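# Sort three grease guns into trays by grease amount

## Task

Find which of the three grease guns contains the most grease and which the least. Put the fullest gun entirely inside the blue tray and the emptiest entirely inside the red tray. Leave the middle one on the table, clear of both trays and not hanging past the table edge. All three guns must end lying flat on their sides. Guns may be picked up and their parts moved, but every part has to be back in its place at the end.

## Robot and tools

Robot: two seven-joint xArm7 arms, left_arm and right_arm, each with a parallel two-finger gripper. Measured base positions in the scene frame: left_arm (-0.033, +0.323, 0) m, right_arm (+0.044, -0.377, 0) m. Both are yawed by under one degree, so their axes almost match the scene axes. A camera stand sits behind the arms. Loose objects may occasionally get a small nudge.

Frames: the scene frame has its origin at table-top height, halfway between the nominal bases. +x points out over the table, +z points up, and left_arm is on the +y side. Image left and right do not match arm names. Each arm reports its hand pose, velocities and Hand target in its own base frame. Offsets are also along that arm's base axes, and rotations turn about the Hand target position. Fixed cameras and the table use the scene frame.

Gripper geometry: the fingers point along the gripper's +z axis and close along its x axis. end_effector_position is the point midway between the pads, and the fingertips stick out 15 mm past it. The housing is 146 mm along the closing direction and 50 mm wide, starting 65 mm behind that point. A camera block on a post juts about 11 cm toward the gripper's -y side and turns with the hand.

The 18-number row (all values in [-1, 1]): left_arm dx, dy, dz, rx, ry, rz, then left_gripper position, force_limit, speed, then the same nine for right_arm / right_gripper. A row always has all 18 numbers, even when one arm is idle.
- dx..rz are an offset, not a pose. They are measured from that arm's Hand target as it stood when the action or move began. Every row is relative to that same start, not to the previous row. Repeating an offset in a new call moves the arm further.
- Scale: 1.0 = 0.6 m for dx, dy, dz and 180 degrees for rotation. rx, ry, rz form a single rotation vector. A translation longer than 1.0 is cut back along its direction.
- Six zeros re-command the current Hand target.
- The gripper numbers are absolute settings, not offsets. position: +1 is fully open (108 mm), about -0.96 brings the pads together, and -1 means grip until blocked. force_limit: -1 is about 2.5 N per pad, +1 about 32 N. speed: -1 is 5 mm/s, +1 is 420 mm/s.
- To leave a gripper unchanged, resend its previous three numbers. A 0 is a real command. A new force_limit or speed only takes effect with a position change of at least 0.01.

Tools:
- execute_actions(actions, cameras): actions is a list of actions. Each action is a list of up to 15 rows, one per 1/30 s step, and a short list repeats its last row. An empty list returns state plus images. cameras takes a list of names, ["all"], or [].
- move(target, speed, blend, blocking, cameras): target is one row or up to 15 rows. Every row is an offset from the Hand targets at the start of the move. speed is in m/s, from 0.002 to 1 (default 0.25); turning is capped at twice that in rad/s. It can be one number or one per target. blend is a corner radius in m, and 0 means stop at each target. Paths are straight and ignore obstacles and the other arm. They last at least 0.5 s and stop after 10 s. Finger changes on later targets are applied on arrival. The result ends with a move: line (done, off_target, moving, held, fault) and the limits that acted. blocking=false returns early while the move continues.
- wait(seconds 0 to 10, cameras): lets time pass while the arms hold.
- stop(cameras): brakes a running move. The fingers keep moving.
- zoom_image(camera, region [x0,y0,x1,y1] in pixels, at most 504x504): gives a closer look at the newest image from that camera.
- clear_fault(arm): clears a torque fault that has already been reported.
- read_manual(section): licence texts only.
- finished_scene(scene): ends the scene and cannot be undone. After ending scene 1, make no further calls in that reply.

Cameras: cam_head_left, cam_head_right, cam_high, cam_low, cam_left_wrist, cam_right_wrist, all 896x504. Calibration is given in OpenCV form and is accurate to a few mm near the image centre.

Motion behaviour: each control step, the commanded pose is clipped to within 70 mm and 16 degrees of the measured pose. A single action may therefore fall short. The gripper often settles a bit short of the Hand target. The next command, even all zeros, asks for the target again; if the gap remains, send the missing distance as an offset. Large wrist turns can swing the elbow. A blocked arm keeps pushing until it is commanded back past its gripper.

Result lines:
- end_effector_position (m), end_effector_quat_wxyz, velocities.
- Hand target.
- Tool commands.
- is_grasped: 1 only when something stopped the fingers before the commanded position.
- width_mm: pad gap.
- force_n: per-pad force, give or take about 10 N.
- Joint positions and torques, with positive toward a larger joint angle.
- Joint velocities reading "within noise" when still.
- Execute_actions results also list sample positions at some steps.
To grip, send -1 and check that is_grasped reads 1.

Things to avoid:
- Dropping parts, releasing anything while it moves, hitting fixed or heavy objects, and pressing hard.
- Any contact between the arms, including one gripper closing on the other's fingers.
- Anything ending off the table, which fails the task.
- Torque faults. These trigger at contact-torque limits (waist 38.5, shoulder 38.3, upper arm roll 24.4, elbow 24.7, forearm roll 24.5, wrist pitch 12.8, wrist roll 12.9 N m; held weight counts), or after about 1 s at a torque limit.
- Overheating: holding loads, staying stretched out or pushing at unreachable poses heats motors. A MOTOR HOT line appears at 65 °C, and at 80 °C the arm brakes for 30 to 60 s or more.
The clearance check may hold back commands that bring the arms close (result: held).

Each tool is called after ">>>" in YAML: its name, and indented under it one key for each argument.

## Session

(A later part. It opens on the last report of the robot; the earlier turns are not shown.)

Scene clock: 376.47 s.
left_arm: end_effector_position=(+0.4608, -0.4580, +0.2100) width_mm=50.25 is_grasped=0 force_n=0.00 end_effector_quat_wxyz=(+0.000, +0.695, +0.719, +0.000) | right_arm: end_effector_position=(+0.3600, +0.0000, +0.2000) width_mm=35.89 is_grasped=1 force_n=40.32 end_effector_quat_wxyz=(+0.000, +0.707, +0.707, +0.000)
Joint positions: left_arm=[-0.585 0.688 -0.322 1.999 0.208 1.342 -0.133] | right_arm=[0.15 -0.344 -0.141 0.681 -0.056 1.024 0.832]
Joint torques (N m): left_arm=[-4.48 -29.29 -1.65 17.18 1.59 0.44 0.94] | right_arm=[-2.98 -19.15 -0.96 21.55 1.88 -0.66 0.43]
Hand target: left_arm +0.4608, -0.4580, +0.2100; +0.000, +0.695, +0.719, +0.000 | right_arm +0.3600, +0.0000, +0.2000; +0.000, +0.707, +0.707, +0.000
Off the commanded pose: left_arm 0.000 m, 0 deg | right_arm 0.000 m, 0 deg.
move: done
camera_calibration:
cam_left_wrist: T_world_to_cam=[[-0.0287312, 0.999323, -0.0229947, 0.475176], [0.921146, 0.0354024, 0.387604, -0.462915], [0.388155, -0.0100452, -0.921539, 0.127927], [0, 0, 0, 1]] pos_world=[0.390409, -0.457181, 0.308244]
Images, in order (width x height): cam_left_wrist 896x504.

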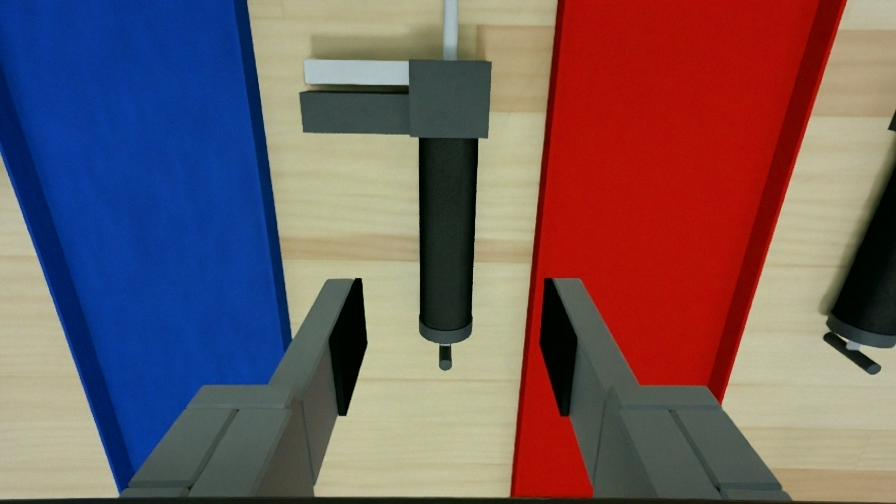

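>>> move:
  target:
    - [-0.0313, 0.35, 0.0667, 0, 0, -0.4, 0.3, 1.0, -0.3, 0.0018, 0.3, 0, 0, 0, 0.45, -1.0, 1.0, -0.6]
    - [-0.0313, 0.257, -0.0167, 0, 0, -0.5, 0.3, 1.0, -0.3, 0.0018, 0.4165, -0.1333, 0, 0, 0.5, -1.0, 1.0, -0.6]
    - [-0.0313, 0.257, -0.15, 0, 0, -0.5, 0.3, 1.0, -0.3, 0.0018, 0.4165, -0.1333, 0, 0, 0.5, -1.0, 1.0, -0.6]
  speed: [0.45, 0.25, 0.15]
  blend: [0.02, 0, 0]
  cameras: ["cam_left_wrist"]

Scene clock: 401.37 s.
left_arm: end_effector_position=(+0.4421, -0.3038, +0.1200) width_mm=69.50 is_grasped=0 force_n=0.00 end_effector_quat_wxyz=(+0.000, +1.000, +0.017, +0.000) | right_arm: end_effector_position=(+0.3611, +0.2499, +0.1200) width_mm=35.90 is_grasped=1 force_n=40.23 end_effector_quat_wxyz=(+0.000, +0.000, +1.000, +0.000)
Joint positions: left_arm=[-0.195 0.371 -0.446 1.223 0.201 0.895 1.582] | right_arm=[0.581 0.05 0.025 0.83 -0.003 0.78 -0.178]
Joint torques (N m): left_arm=[-5.37 -20.05 -1.3 9.18 2.96 -2.77 -1.02] | right_arm=[2.02 -10.74 0.23 19.35 -2.65 -3.68 -0.2]
Hand target: left_arm +0.4420, -0.3038, +0.1200; +0.000, +1.000, +0.017, +0.000 | right_arm +0.3611, +0.2499, +0.1200; +0.000, +0.000, +1.000, +0.000
Off the commanded pose: left_arm 0.000 m, 0 deg | right_arm 0.000 m, 0 deg.
move: done
camera_calibration:
cam_left_wrist: T_world_to_cam=[[0.999329, 0.0287563, -0.022683, -0.430861], [0.0353056, -0.921109, 0.3877, -0.315243], [-0.0097447, -0.38824, -0.921507, 0.11481], [0, 0, 0, 1]] pos_world=[0.44282, -0.23341, 0.218245]
Images, in order (width x height): cam_left_wrist 896x504.

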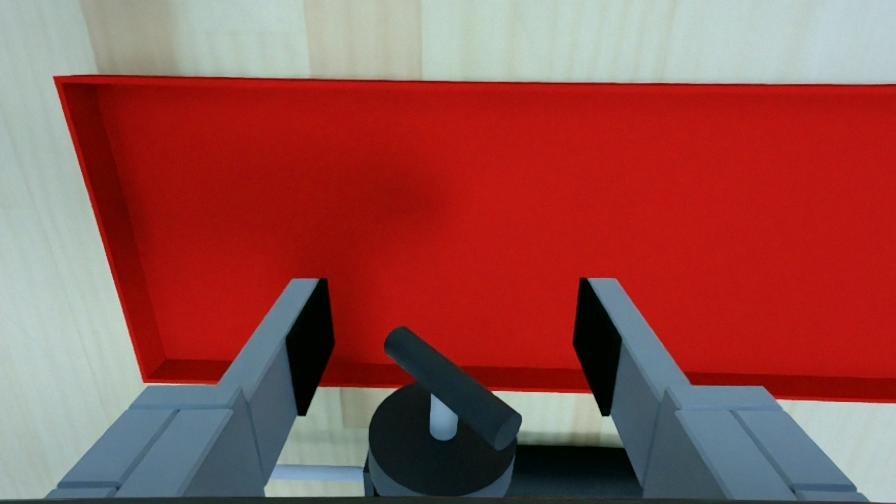

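>>> move:
  target:
    - [0, -0.0133, 0, 0, 0, 0, 0.3, 1.0, -0.3, 0, 0, 0, 0, 0, 0, -1.0, 1.0, -0.6]
    - [0, -0.0133, 0, 0, 0, 0, -1.0, 0.0, -0.7, 0, 0, 0, 0, 0, 0, -1.0, 1.0, -0.6]
    - [0.0005, 0.0067, 0, 0, 0, 0, -1.0, 0.0, -0.7, 0, 0, 0, 0, 0, 0, -1.0, 1.0, -0.6]
  speed: [0.1, 0.1, 0.05]

>>> move:
  target: [0.0005, 0.02, 0, 0, 0, 0, -1.0, 0.0, -0.7, 0, 0, 0, 0, 0, 0, -1.0, 1.0, -0.6]
  speed: 0.05

>>> move:
  target: [0.0005, 0.02, 0, 0, 0, 0, -1.0, 0.0, -0.7, 0, 0, 0, 0, 0, 0, -1.0, 1.0, -0.6]
  speed: 0.05

>>> move:
  target: [0.0005, 0.02, 0, 0, 0, 0, -1.0, 0.0, -0.7, 0, 0, 0, 0, 0, 0, -1.0, 1.0, -0.6]
  speed: 0.05

Scene clock: 417.53 s.
left_arm: end_effector_position=(+0.4423, -0.2997, +0.1200) width_mm=8.13 is_grasped=1 force_n=30.17 end_effector_quat_wxyz=(+0.000, +1.000, +0.017, +0.000) | right_arm: end_effector_position=(+0.3611, +0.2499, +0.1200) width_mm=35.90 is_grasped=1 force_n=39.11 end_effector_quat_wxyz=(+0.000, +0.000, +1.000, +0.000)
Joint positions: left_arm=[-0.187 0.365 -0.445 1.214 0.198 0.892 1.591] | right_arm=[0.581 0.05 0.025 0.83 -0.003 0.78 -0.178]
Joint torques (N m): left_arm=[6.39 -45.63 -0.8 8.63 -1.64 -2.6 0.98] | right_arm=[-2.52 -11.38 -1.28 16.77 -2.46 -2.15 0.49]
Hand target: left_arm +0.4423, -0.2997, +0.1200; +0.000, +1.000, +0.017, +0.000 | right_arm +0.3611, +0.2499, +0.1200; +0.000, +0.000, +1.000, +0.000
Off the commanded pose: left_arm 0.000 m, 0 deg | right_arm 0.000 m, 0 deg.
move: done

Scene clock: 418.27 s.
left_arm: end_effector_position=(+0.4426, -0.2877, +0.1200) width_mm=8.13 is_grasped=1 force_n=30.16 end_effector_quat_wxyz=(+0.000, +1.000, +0.017, +0.000) | right_arm: end_effector_position=(+0.3611, +0.2499, +0.1200) width_mm=35.90 is_grasped=1 force_n=38.80 end_effector_quat_wxyz=(+0.000, +0.000, +1.000, +0.000)
Joint positions: left_arm=[-0.166 0.344 -0.444 1.186 0.188 0.882 1.616] | right_arm=[0.581 0.05 0.025 0.83 -0.003 0.78 -0.178]
Joint torques (N m): left_arm=[6.68 -44.64 -0.39 8.47 -1.44 -2.36 0.87] | right_arm=[-2.35 -11.33 -1.07 16.33 -2.44 -1.86 0.57]
Hand target: left_arm +0.4426, -0.2877, +0.1200; +0.000, +1.000, +0.017, +0.000 | right_arm +0.3611, +0.2499, +0.1200; +0.000, +0.000, +1.000, +0.000
Off the commanded pose: left_arm 0.000 m, 0 deg | right_arm 0.000 m, 0 deg.
move: done

Scene clock: 419.00 s.
left_arm: end_effector_position=(+0.4429, -0.2758, +0.1200) width_mm=8.13 is_grasped=1 force_n=30.11 end_effector_quat_wxyz=(+0.000, +1.000, +0.017, +0.000) | right_arm: end_effector_position=(+0.3611, +0.2499, +0.1200) width_mm=35.90 is_grasped=1 force_n=36.31 end_effector_quat_wxyz=(+0.000, +0.000, +1.000, +0.000)
Joint positions: left_arm=[-0.146 0.324 -0.441 1.159 0.177 0.872 1.642] | right_arm=[0.581 0.05 0.025 0.83 -0.003 0.78 -0.178]
Joint torques (N m): left_arm=[15.11 -44.8 7.19 7.42 0.45 -1 1.12] | right_arm=[-3.5 -11.85 -2.07 14.5 -2.52 -0.8 0.51]
Hand target: left_arm +0.4429, -0.2757, +0.1200; +0.000, +1.000, +0.017, +0.000 | right_arm +0.3611, +0.2499, +0.1200; +0.000, +0.000, +1.000, +0.000
Off the commanded pose: left_arm 0.000 m, 0 deg | right_arm 0.000 m, 0 deg.
move: done

Scene clock: 419.73 s.
left_arm: end_effector_position=(+0.4432, -0.2638, +0.1200) width_mm=8.13 is_grasped=1 force_n=30.14 end_effector_quat_wxyz=(+0.000, +1.000, +0.017, +0.000) | right_arm: end_effector_position=(+0.3611, +0.2499, +0.1200) width_mm=35.90 is_grasped=1 force_n=34.54 end_effector_quat_wxyz=(+0.000, +0.000, +1.000, +0.000)
Joint positions: left_arm=[-0.125 0.304 -0.438 1.134 0.167 0.864 1.668] | right_arm=[0.581 0.05 0.025 0.83 -0.003 0.78 -0.178]
Joint torques (N m): left_arm=[16.32 -43.32 9.06 6.86 0.81 -0.53 1.19] | right_arm=[-6.23 -12.28 -3.77 11.07 -2.66 1.34 0.64]
Hand target: left_arm +0.4432, -0.2637, +0.1200; +0.000, +1.000, +0.017, +0.000 | right_arm +0.3611, +0.2499, +0.1200; +0.000, +0.000, +1.000, +0.000
Off the commanded pose: left_arm 0.000 m, 0 deg | right_arm 0.000 m, 0 deg.
move: done

>>> move:
  target:
    - [-0.002, -0.0833, 0, 0, 0, 0, -1.0, 0.0, -0.7, 0, 0, 0, 0, 0, 0, -1.0, 1.0, -0.6]
    - [-0.002, -0.0833, 0, 0, 0, 0, 0.3, 1.0, -0.3, 0, 0, 0, 0, 0, 0, -1.0, 1.0, -0.6]
    - [-0.002, -0.0833, 0.2167, 0, 0, 0, 0.3, 1.0, -0.3, 0, 0, 0, 0, 0, 0, -1.0, 1.0, -0.6]
    - [-0.0387, 0.4395, 0.2167, 0, 0, 0, 0.3, 1.0, -0.3, 0.1882, 0.2402, 0, 0, 0, -0.48, -1.0, 1.0, -0.6]
    - [-0.0387, 0.4395, 0.2167, 0, 0, 0, 0.3, 1.0, -0.3, 0.1882, 0.2402, -0.15, 0, 0, -0.48, -1.0, 1.0, -0.6]
    - [-0.0387, 0.4395, 0.2167, 0, 0, 0, 0.3, 1.0, -0.3, 0.1882, 0.2402, -0.159, 0, 0, -0.48, -1.0, 1.0, -0.6]
  speed: [0.1, 0.1, 0.35, 0.45, 0.14, 0.03]
  blend: [0, 0, 0.01, 0.005, 0.002, 0]
  cameras: ["cam_right_wrist"]

Scene clock: 456.87 s.
left_arm: end_effector_position=(+0.4200, +0.0000, +0.2500) width_mm=69.50 is_grasped=0 force_n=0.00 end_effector_quat_wxyz=(+0.000, +1.000, +0.017, +0.000) | right_arm: end_effector_position=(+0.4744, +0.3943, +0.0253) width_mm=35.59 is_grasped=1 force_n=29.88 end_effector_quat_wxyz=(+0.000, +0.685, +0.729, +0.000)
Joint positions: left_arm=[0.161 -0.182 -0.15 0.978 -0.03 1.158 2.348] | right_arm=[0.76 0.741 -0.083 1.566 0.076 0.827 1.37]
Joint torques (N m): left_arm=[3.56 -33.33 1.07 10.22 2.84 -3 0.55] | right_arm=[-2.9 -4.76 0.8 4.46 3.24 -2.32 -0.78]
Hand target: left_arm +0.4200, +0.0000, +0.2500; +0.000, +1.000, +0.017, +0.000 | right_arm +0.4740, +0.3940, +0.0246; +0.000, +0.685, +0.729, +0.000
Off the commanded pose: left_arm 0.000 m, 0 deg | right_arm 0.001 m, 0 deg.
move: done
camera_calibration:
cam_right_wrist: T_world_to_cam=[[-0.0711303, 0.99744, 0.00740324, -0.367448], [0.927413, 0.0634004, 0.368626, -0.44653], [0.367213, 0.0330864, -0.929548, -0.0468291], [0, 0, 0, 1]] pos_world=[0.405177, 0.396366, 0.123793]
Images, in order (width x height): cam_right_wrist 896x504.

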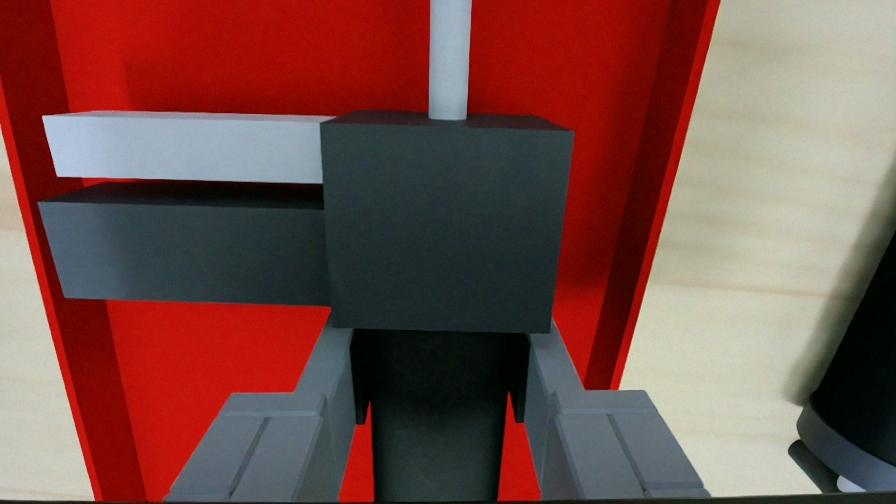

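>>> move:
  target:
    - [0, 0, 0, 0, 0, 0, 0.3, 1.0, -0.3, 0, 0, 0, 0, 0, 0, -0.125, 1.0, -0.6]
    - [0, 0, 0, 0, 0, 0, 0.3, 1.0, -0.3, 0, 0, 0.1757, 0, 0, 0, -0.125, 1.0, -0.6]
    - [0, 0, 0, 0, 0, 0, 0.3, 1.0, -0.3, -0.158, -0.277, 0.1757, 0, 0, -0.02, 0.24, 1.0, -0.3]
    - [0, 0, 0, 0, 0, 0, 0.3, 1.0, -0.3, -0.158, -0.277, -0.004, 0, 0, -0.02, 0.24, 1.0, -0.3]
    - [0, 0, 0, 0, 0, 0, 0.3, 1.0, -0.3, -0.158, -0.277, -0.004, 0, 0, -0.02, -1.0, 1.0, -0.6]
    - [0, 0, 0, 0, 0, 0, 0.3, 1.0, -0.3, -0.158, -0.277, 0.1757, 0, 0, -0.02, -1.0, 1.0, -0.6]
  speed: [0.1, 0.25, 0.3, 0.15, 0.1, 0.2]
  blend: [0, 0.01, 0, 0, 0, 0]
  cameras: ["cam_right_wrist"]

Scene clock: 488.17 s.
left_arm: end_effector_position=(+0.4200, +0.0000, +0.2500) width_mm=69.50 is_grasped=0 force_n=0.00 end_effector_quat_wxyz=(+0.000, +1.000, +0.017, +0.000) | right_arm: end_effector_position=(+0.3792, +0.2277, +0.1300) width_mm=35.65 is_grasped=1 force_n=40.80 end_effector_quat_wxyz=(+0.000, +0.707, +0.707, +0.000)
Joint positions: left_arm=[0.161 -0.182 -0.15 0.978 -0.03 1.158 2.348] | right_arm=[0.712 0.043 -0.172 0.854 0.01 0.813 1.318]
Joint torques (N m): left_arm=[2.74 -32.27 -0.88 10.6 3.03 -2.4 -0.49] | right_arm=[6.1 -27.53 -1.35 20.19 -3.01 -0.29 1.66]
Hand target: left_arm +0.4200, +0.0000, +0.2500; +0.000, +1.000, +0.017, +0.000 | right_arm +0.3792, +0.2278, +0.1300; +0.000, +0.707, +0.707, +0.000
Off the commanded pose: left_arm 0.000 m, 0 deg | right_arm 0.000 m, 0 deg.
move: done
camera_calibration:
cam_right_wrist: T_world_to_cam=[[-0.00825037, 0.999946, 0.00628101, -0.233134], [0.930083, 0.00536673, 0.367311, -0.373825], [0.367258, 0.00887231, -0.930077, 0.0964591], [0, 0, 0, 1]] pos_world=[0.310339, 0.234272, 0.228489]
Images, in order (width x height): cam_right_wrist 896x504.

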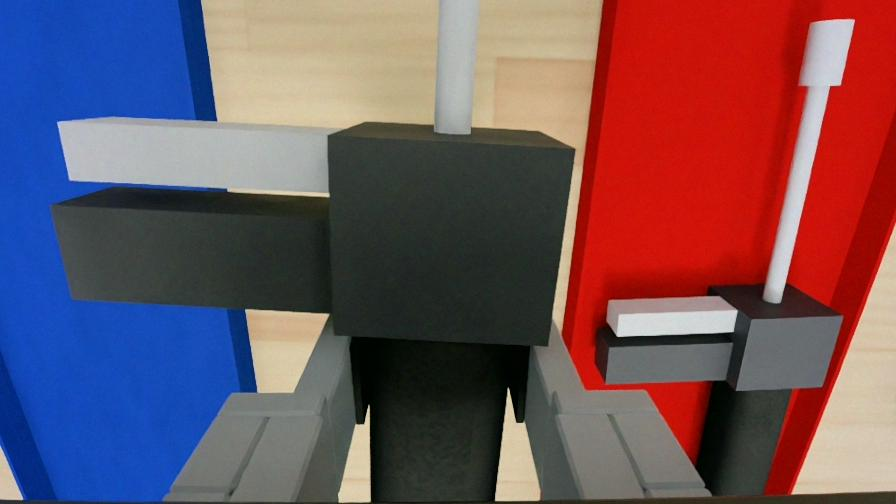

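>>> move:
  target:
    - [0, 0, 0, 0, 0, 0, 0.3, 1.0, -0.3, 0.1813, -0.2588, 0, 0, 0, 0.0143, -1.0, 1.0, -0.6]
    - [0, 0, 0, 0, 0, 0, 0.3, 1.0, -0.3, 0.1813, -0.2588, -0.1667, 0, 0, 0.0143, -1.0, 1.0, -0.6]
    - [0, 0, 0, 0, 0, 0, 0.3, 1.0, -0.3, 0.1813, -0.2588, -0.1757, 0, 0, 0.0143, -1.0, 1.0, -0.6]
  speed: [0.3, 0.14, 0.03]
  blend: [0.005, 0.002, 0]
  cameras: ["cam_right_wrist"]

Scene clock: 501.23 s.
left_arm: end_effector_position=(+0.4200, +0.0000, +0.2500) width_mm=69.50 is_grasped=0 force_n=0.00 end_effector_quat_wxyz=(+0.000, +1.000, +0.017, +0.000) | right_arm: end_effector_position=(+0.4881, +0.0725, +0.0247) width_mm=35.65 is_grasped=1 force_n=41.14 end_effector_quat_wxyz=(+0.000, +0.691, +0.723, +0.000)
Joint positions: left_arm=[0.161 -0.182 -0.15 0.978 -0.03 1.158 2.348] | right_arm=[0.442 0.424 -0.294 0.995 0.213 0.598 0.737]
Joint torques (N m): left_arm=[2.57 -31.76 -1.05 10.76 2.92 -2.49 -0.65] | right_arm=[-5.48 -5.94 0.87 14.02 3.9 -4.87 -1.56]
Hand target: left_arm +0.4200, +0.0000, +0.2500; +0.000, +1.000, +0.017, +0.000 | right_arm +0.4880, +0.0725, +0.0246; +0.000, +0.691, +0.723, +0.000
Off the commanded pose: left_arm 0.000 m, 0 deg | right_arm 0.000 m, 0 deg.
move: done
camera_calibration:
cam_right_wrist: T_world_to_cam=[[-0.0532545, 0.99856, 0.00654254, -0.0543817], [0.928786, 0.0471248, 0.367609, -0.438044], [0.366771, 0.0256534, -0.929958, -0.040964], [0, 0, 0, 1]] pos_world=[0.418977, 0.0759969, 0.12329]
Images, in order (width x height): cam_right_wrist 896x504.

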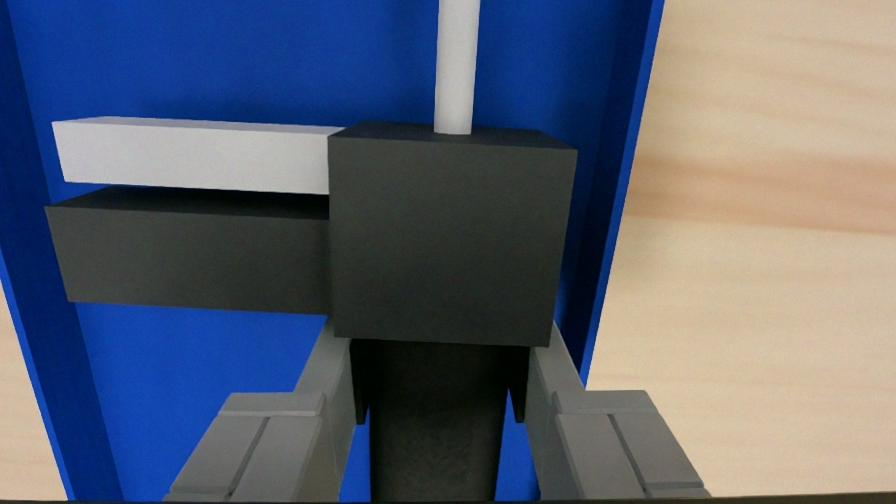

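>>> move:
  target:
    - [0, 0, 0, 0, 0, 0, 0.3, 1.0, -0.3, 0, 0, -0.002, 0, 0, 0, -1.0, 1.0, -0.6]
    - [0, 0, 0, 0, 0, 0, 0.3, 1.0, -0.3, 0, 0, -0.002, 0, 0, 0, -0.2, 1.0, -0.6]
    - [0, 0, 0, 0, 0, 0, 0.3, 1.0, -0.3, 0, 0, 0.25, 0, 0, 0, -0.2, 1.0, -0.6]
    - [0, 0, 0, 0, 0, 0, 0.3, 1.0, -0.3, -0.1, 0.2, 0.55, 0, 0, 0, -0.2, 1.0, -0.6]
  speed: [0.03, 0.1, 0.2, 0.4]
  blend: [0, 0, 0.02, 0]
  cameras: ["cam_right_wrist", "cam_high"]

>>> zoom_image:
  camera: "cam_right_wrist"
  region: [200, 0, 700, 500]

Scene clock: 514.93 s.
left_arm: end_effector_position=(+0.4200, +0.0000, +0.2500) width_mm=69.50 is_grasped=0 force_n=0.00 end_effector_quat_wxyz=(+0.000, +1.000, +0.017, +0.000) | right_arm: end_effector_position=(+0.4280, +0.1925, +0.3546) width_mm=42.00 is_grasped=0 force_n=0.00 end_effector_quat_wxyz=(+0.000, +0.691, +0.723, +0.000)
Joint positions: left_arm=[0.161 -0.182 -0.15 0.978 -0.03 1.158 2.348] | right_arm=[0.641 -0.027 -0.215 1.44 -0.006 1.467 1.168]
Joint torques (N m): left_arm=[2.07 -30.81 -1.14 10.85 2.58 -2.21 -0.55] | right_arm=[4.02 -8.83 1.59 19.79 3.12 -0.09 1.5]
Hand target: left_arm +0.4200, +0.0000, +0.2500; +0.000, +1.000, +0.017, +0.000 | right_arm +0.4280, +0.1925, +0.3546; +0.000, +0.691, +0.723, +0.000
Off the commanded pose: left_arm 0.000 m, 0 deg | right_arm 0.000 m, 0 deg.
move: done
camera_calibration:
cam_right_wrist: T_world_to_cam=[[-0.0530864, 0.998569, 0.00640481, -0.179462], [0.928877, 0.0470249, 0.367392, -0.509119], [0.366565, 0.0254528, -0.930044, 0.284818], [0, 0, 0, 1]] pos_world=[0.358977, 0.195897, 0.453089]
Images, in order (width x height): cam_high 896x504, cam_right_wrist 896x504.

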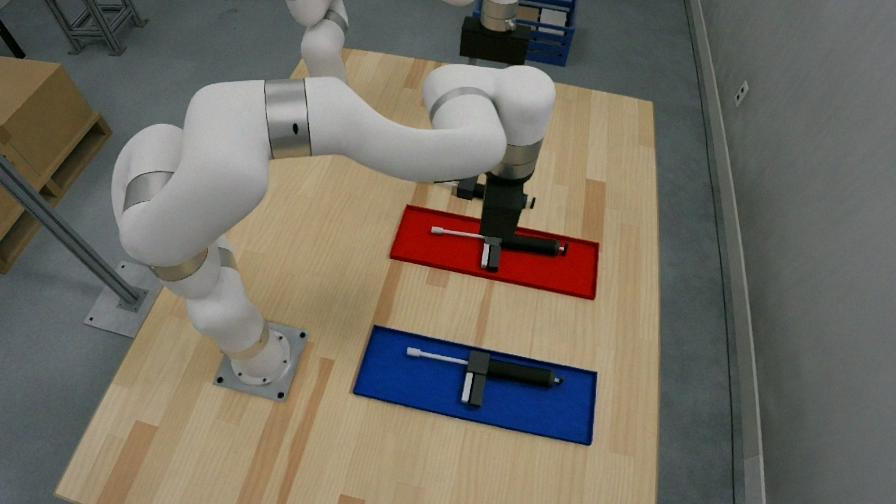

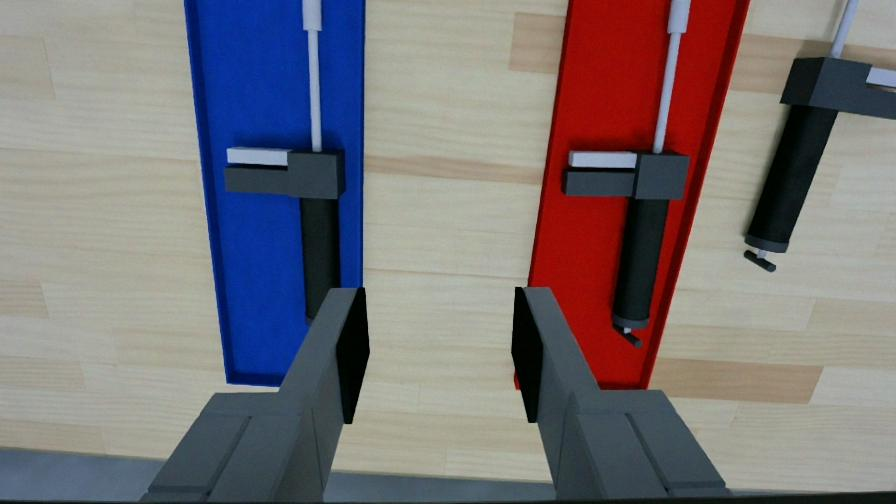

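Scaled by 1.008 from the camera's 896x504 image, which has a finer 1280x720 frame.

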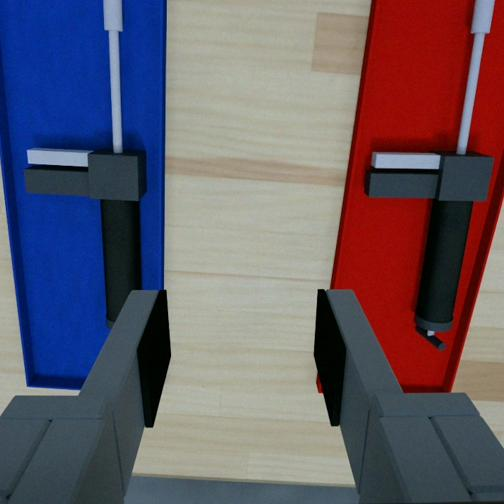

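>>> finished_scene:
  scene: 3

The scene is finished: the task was done.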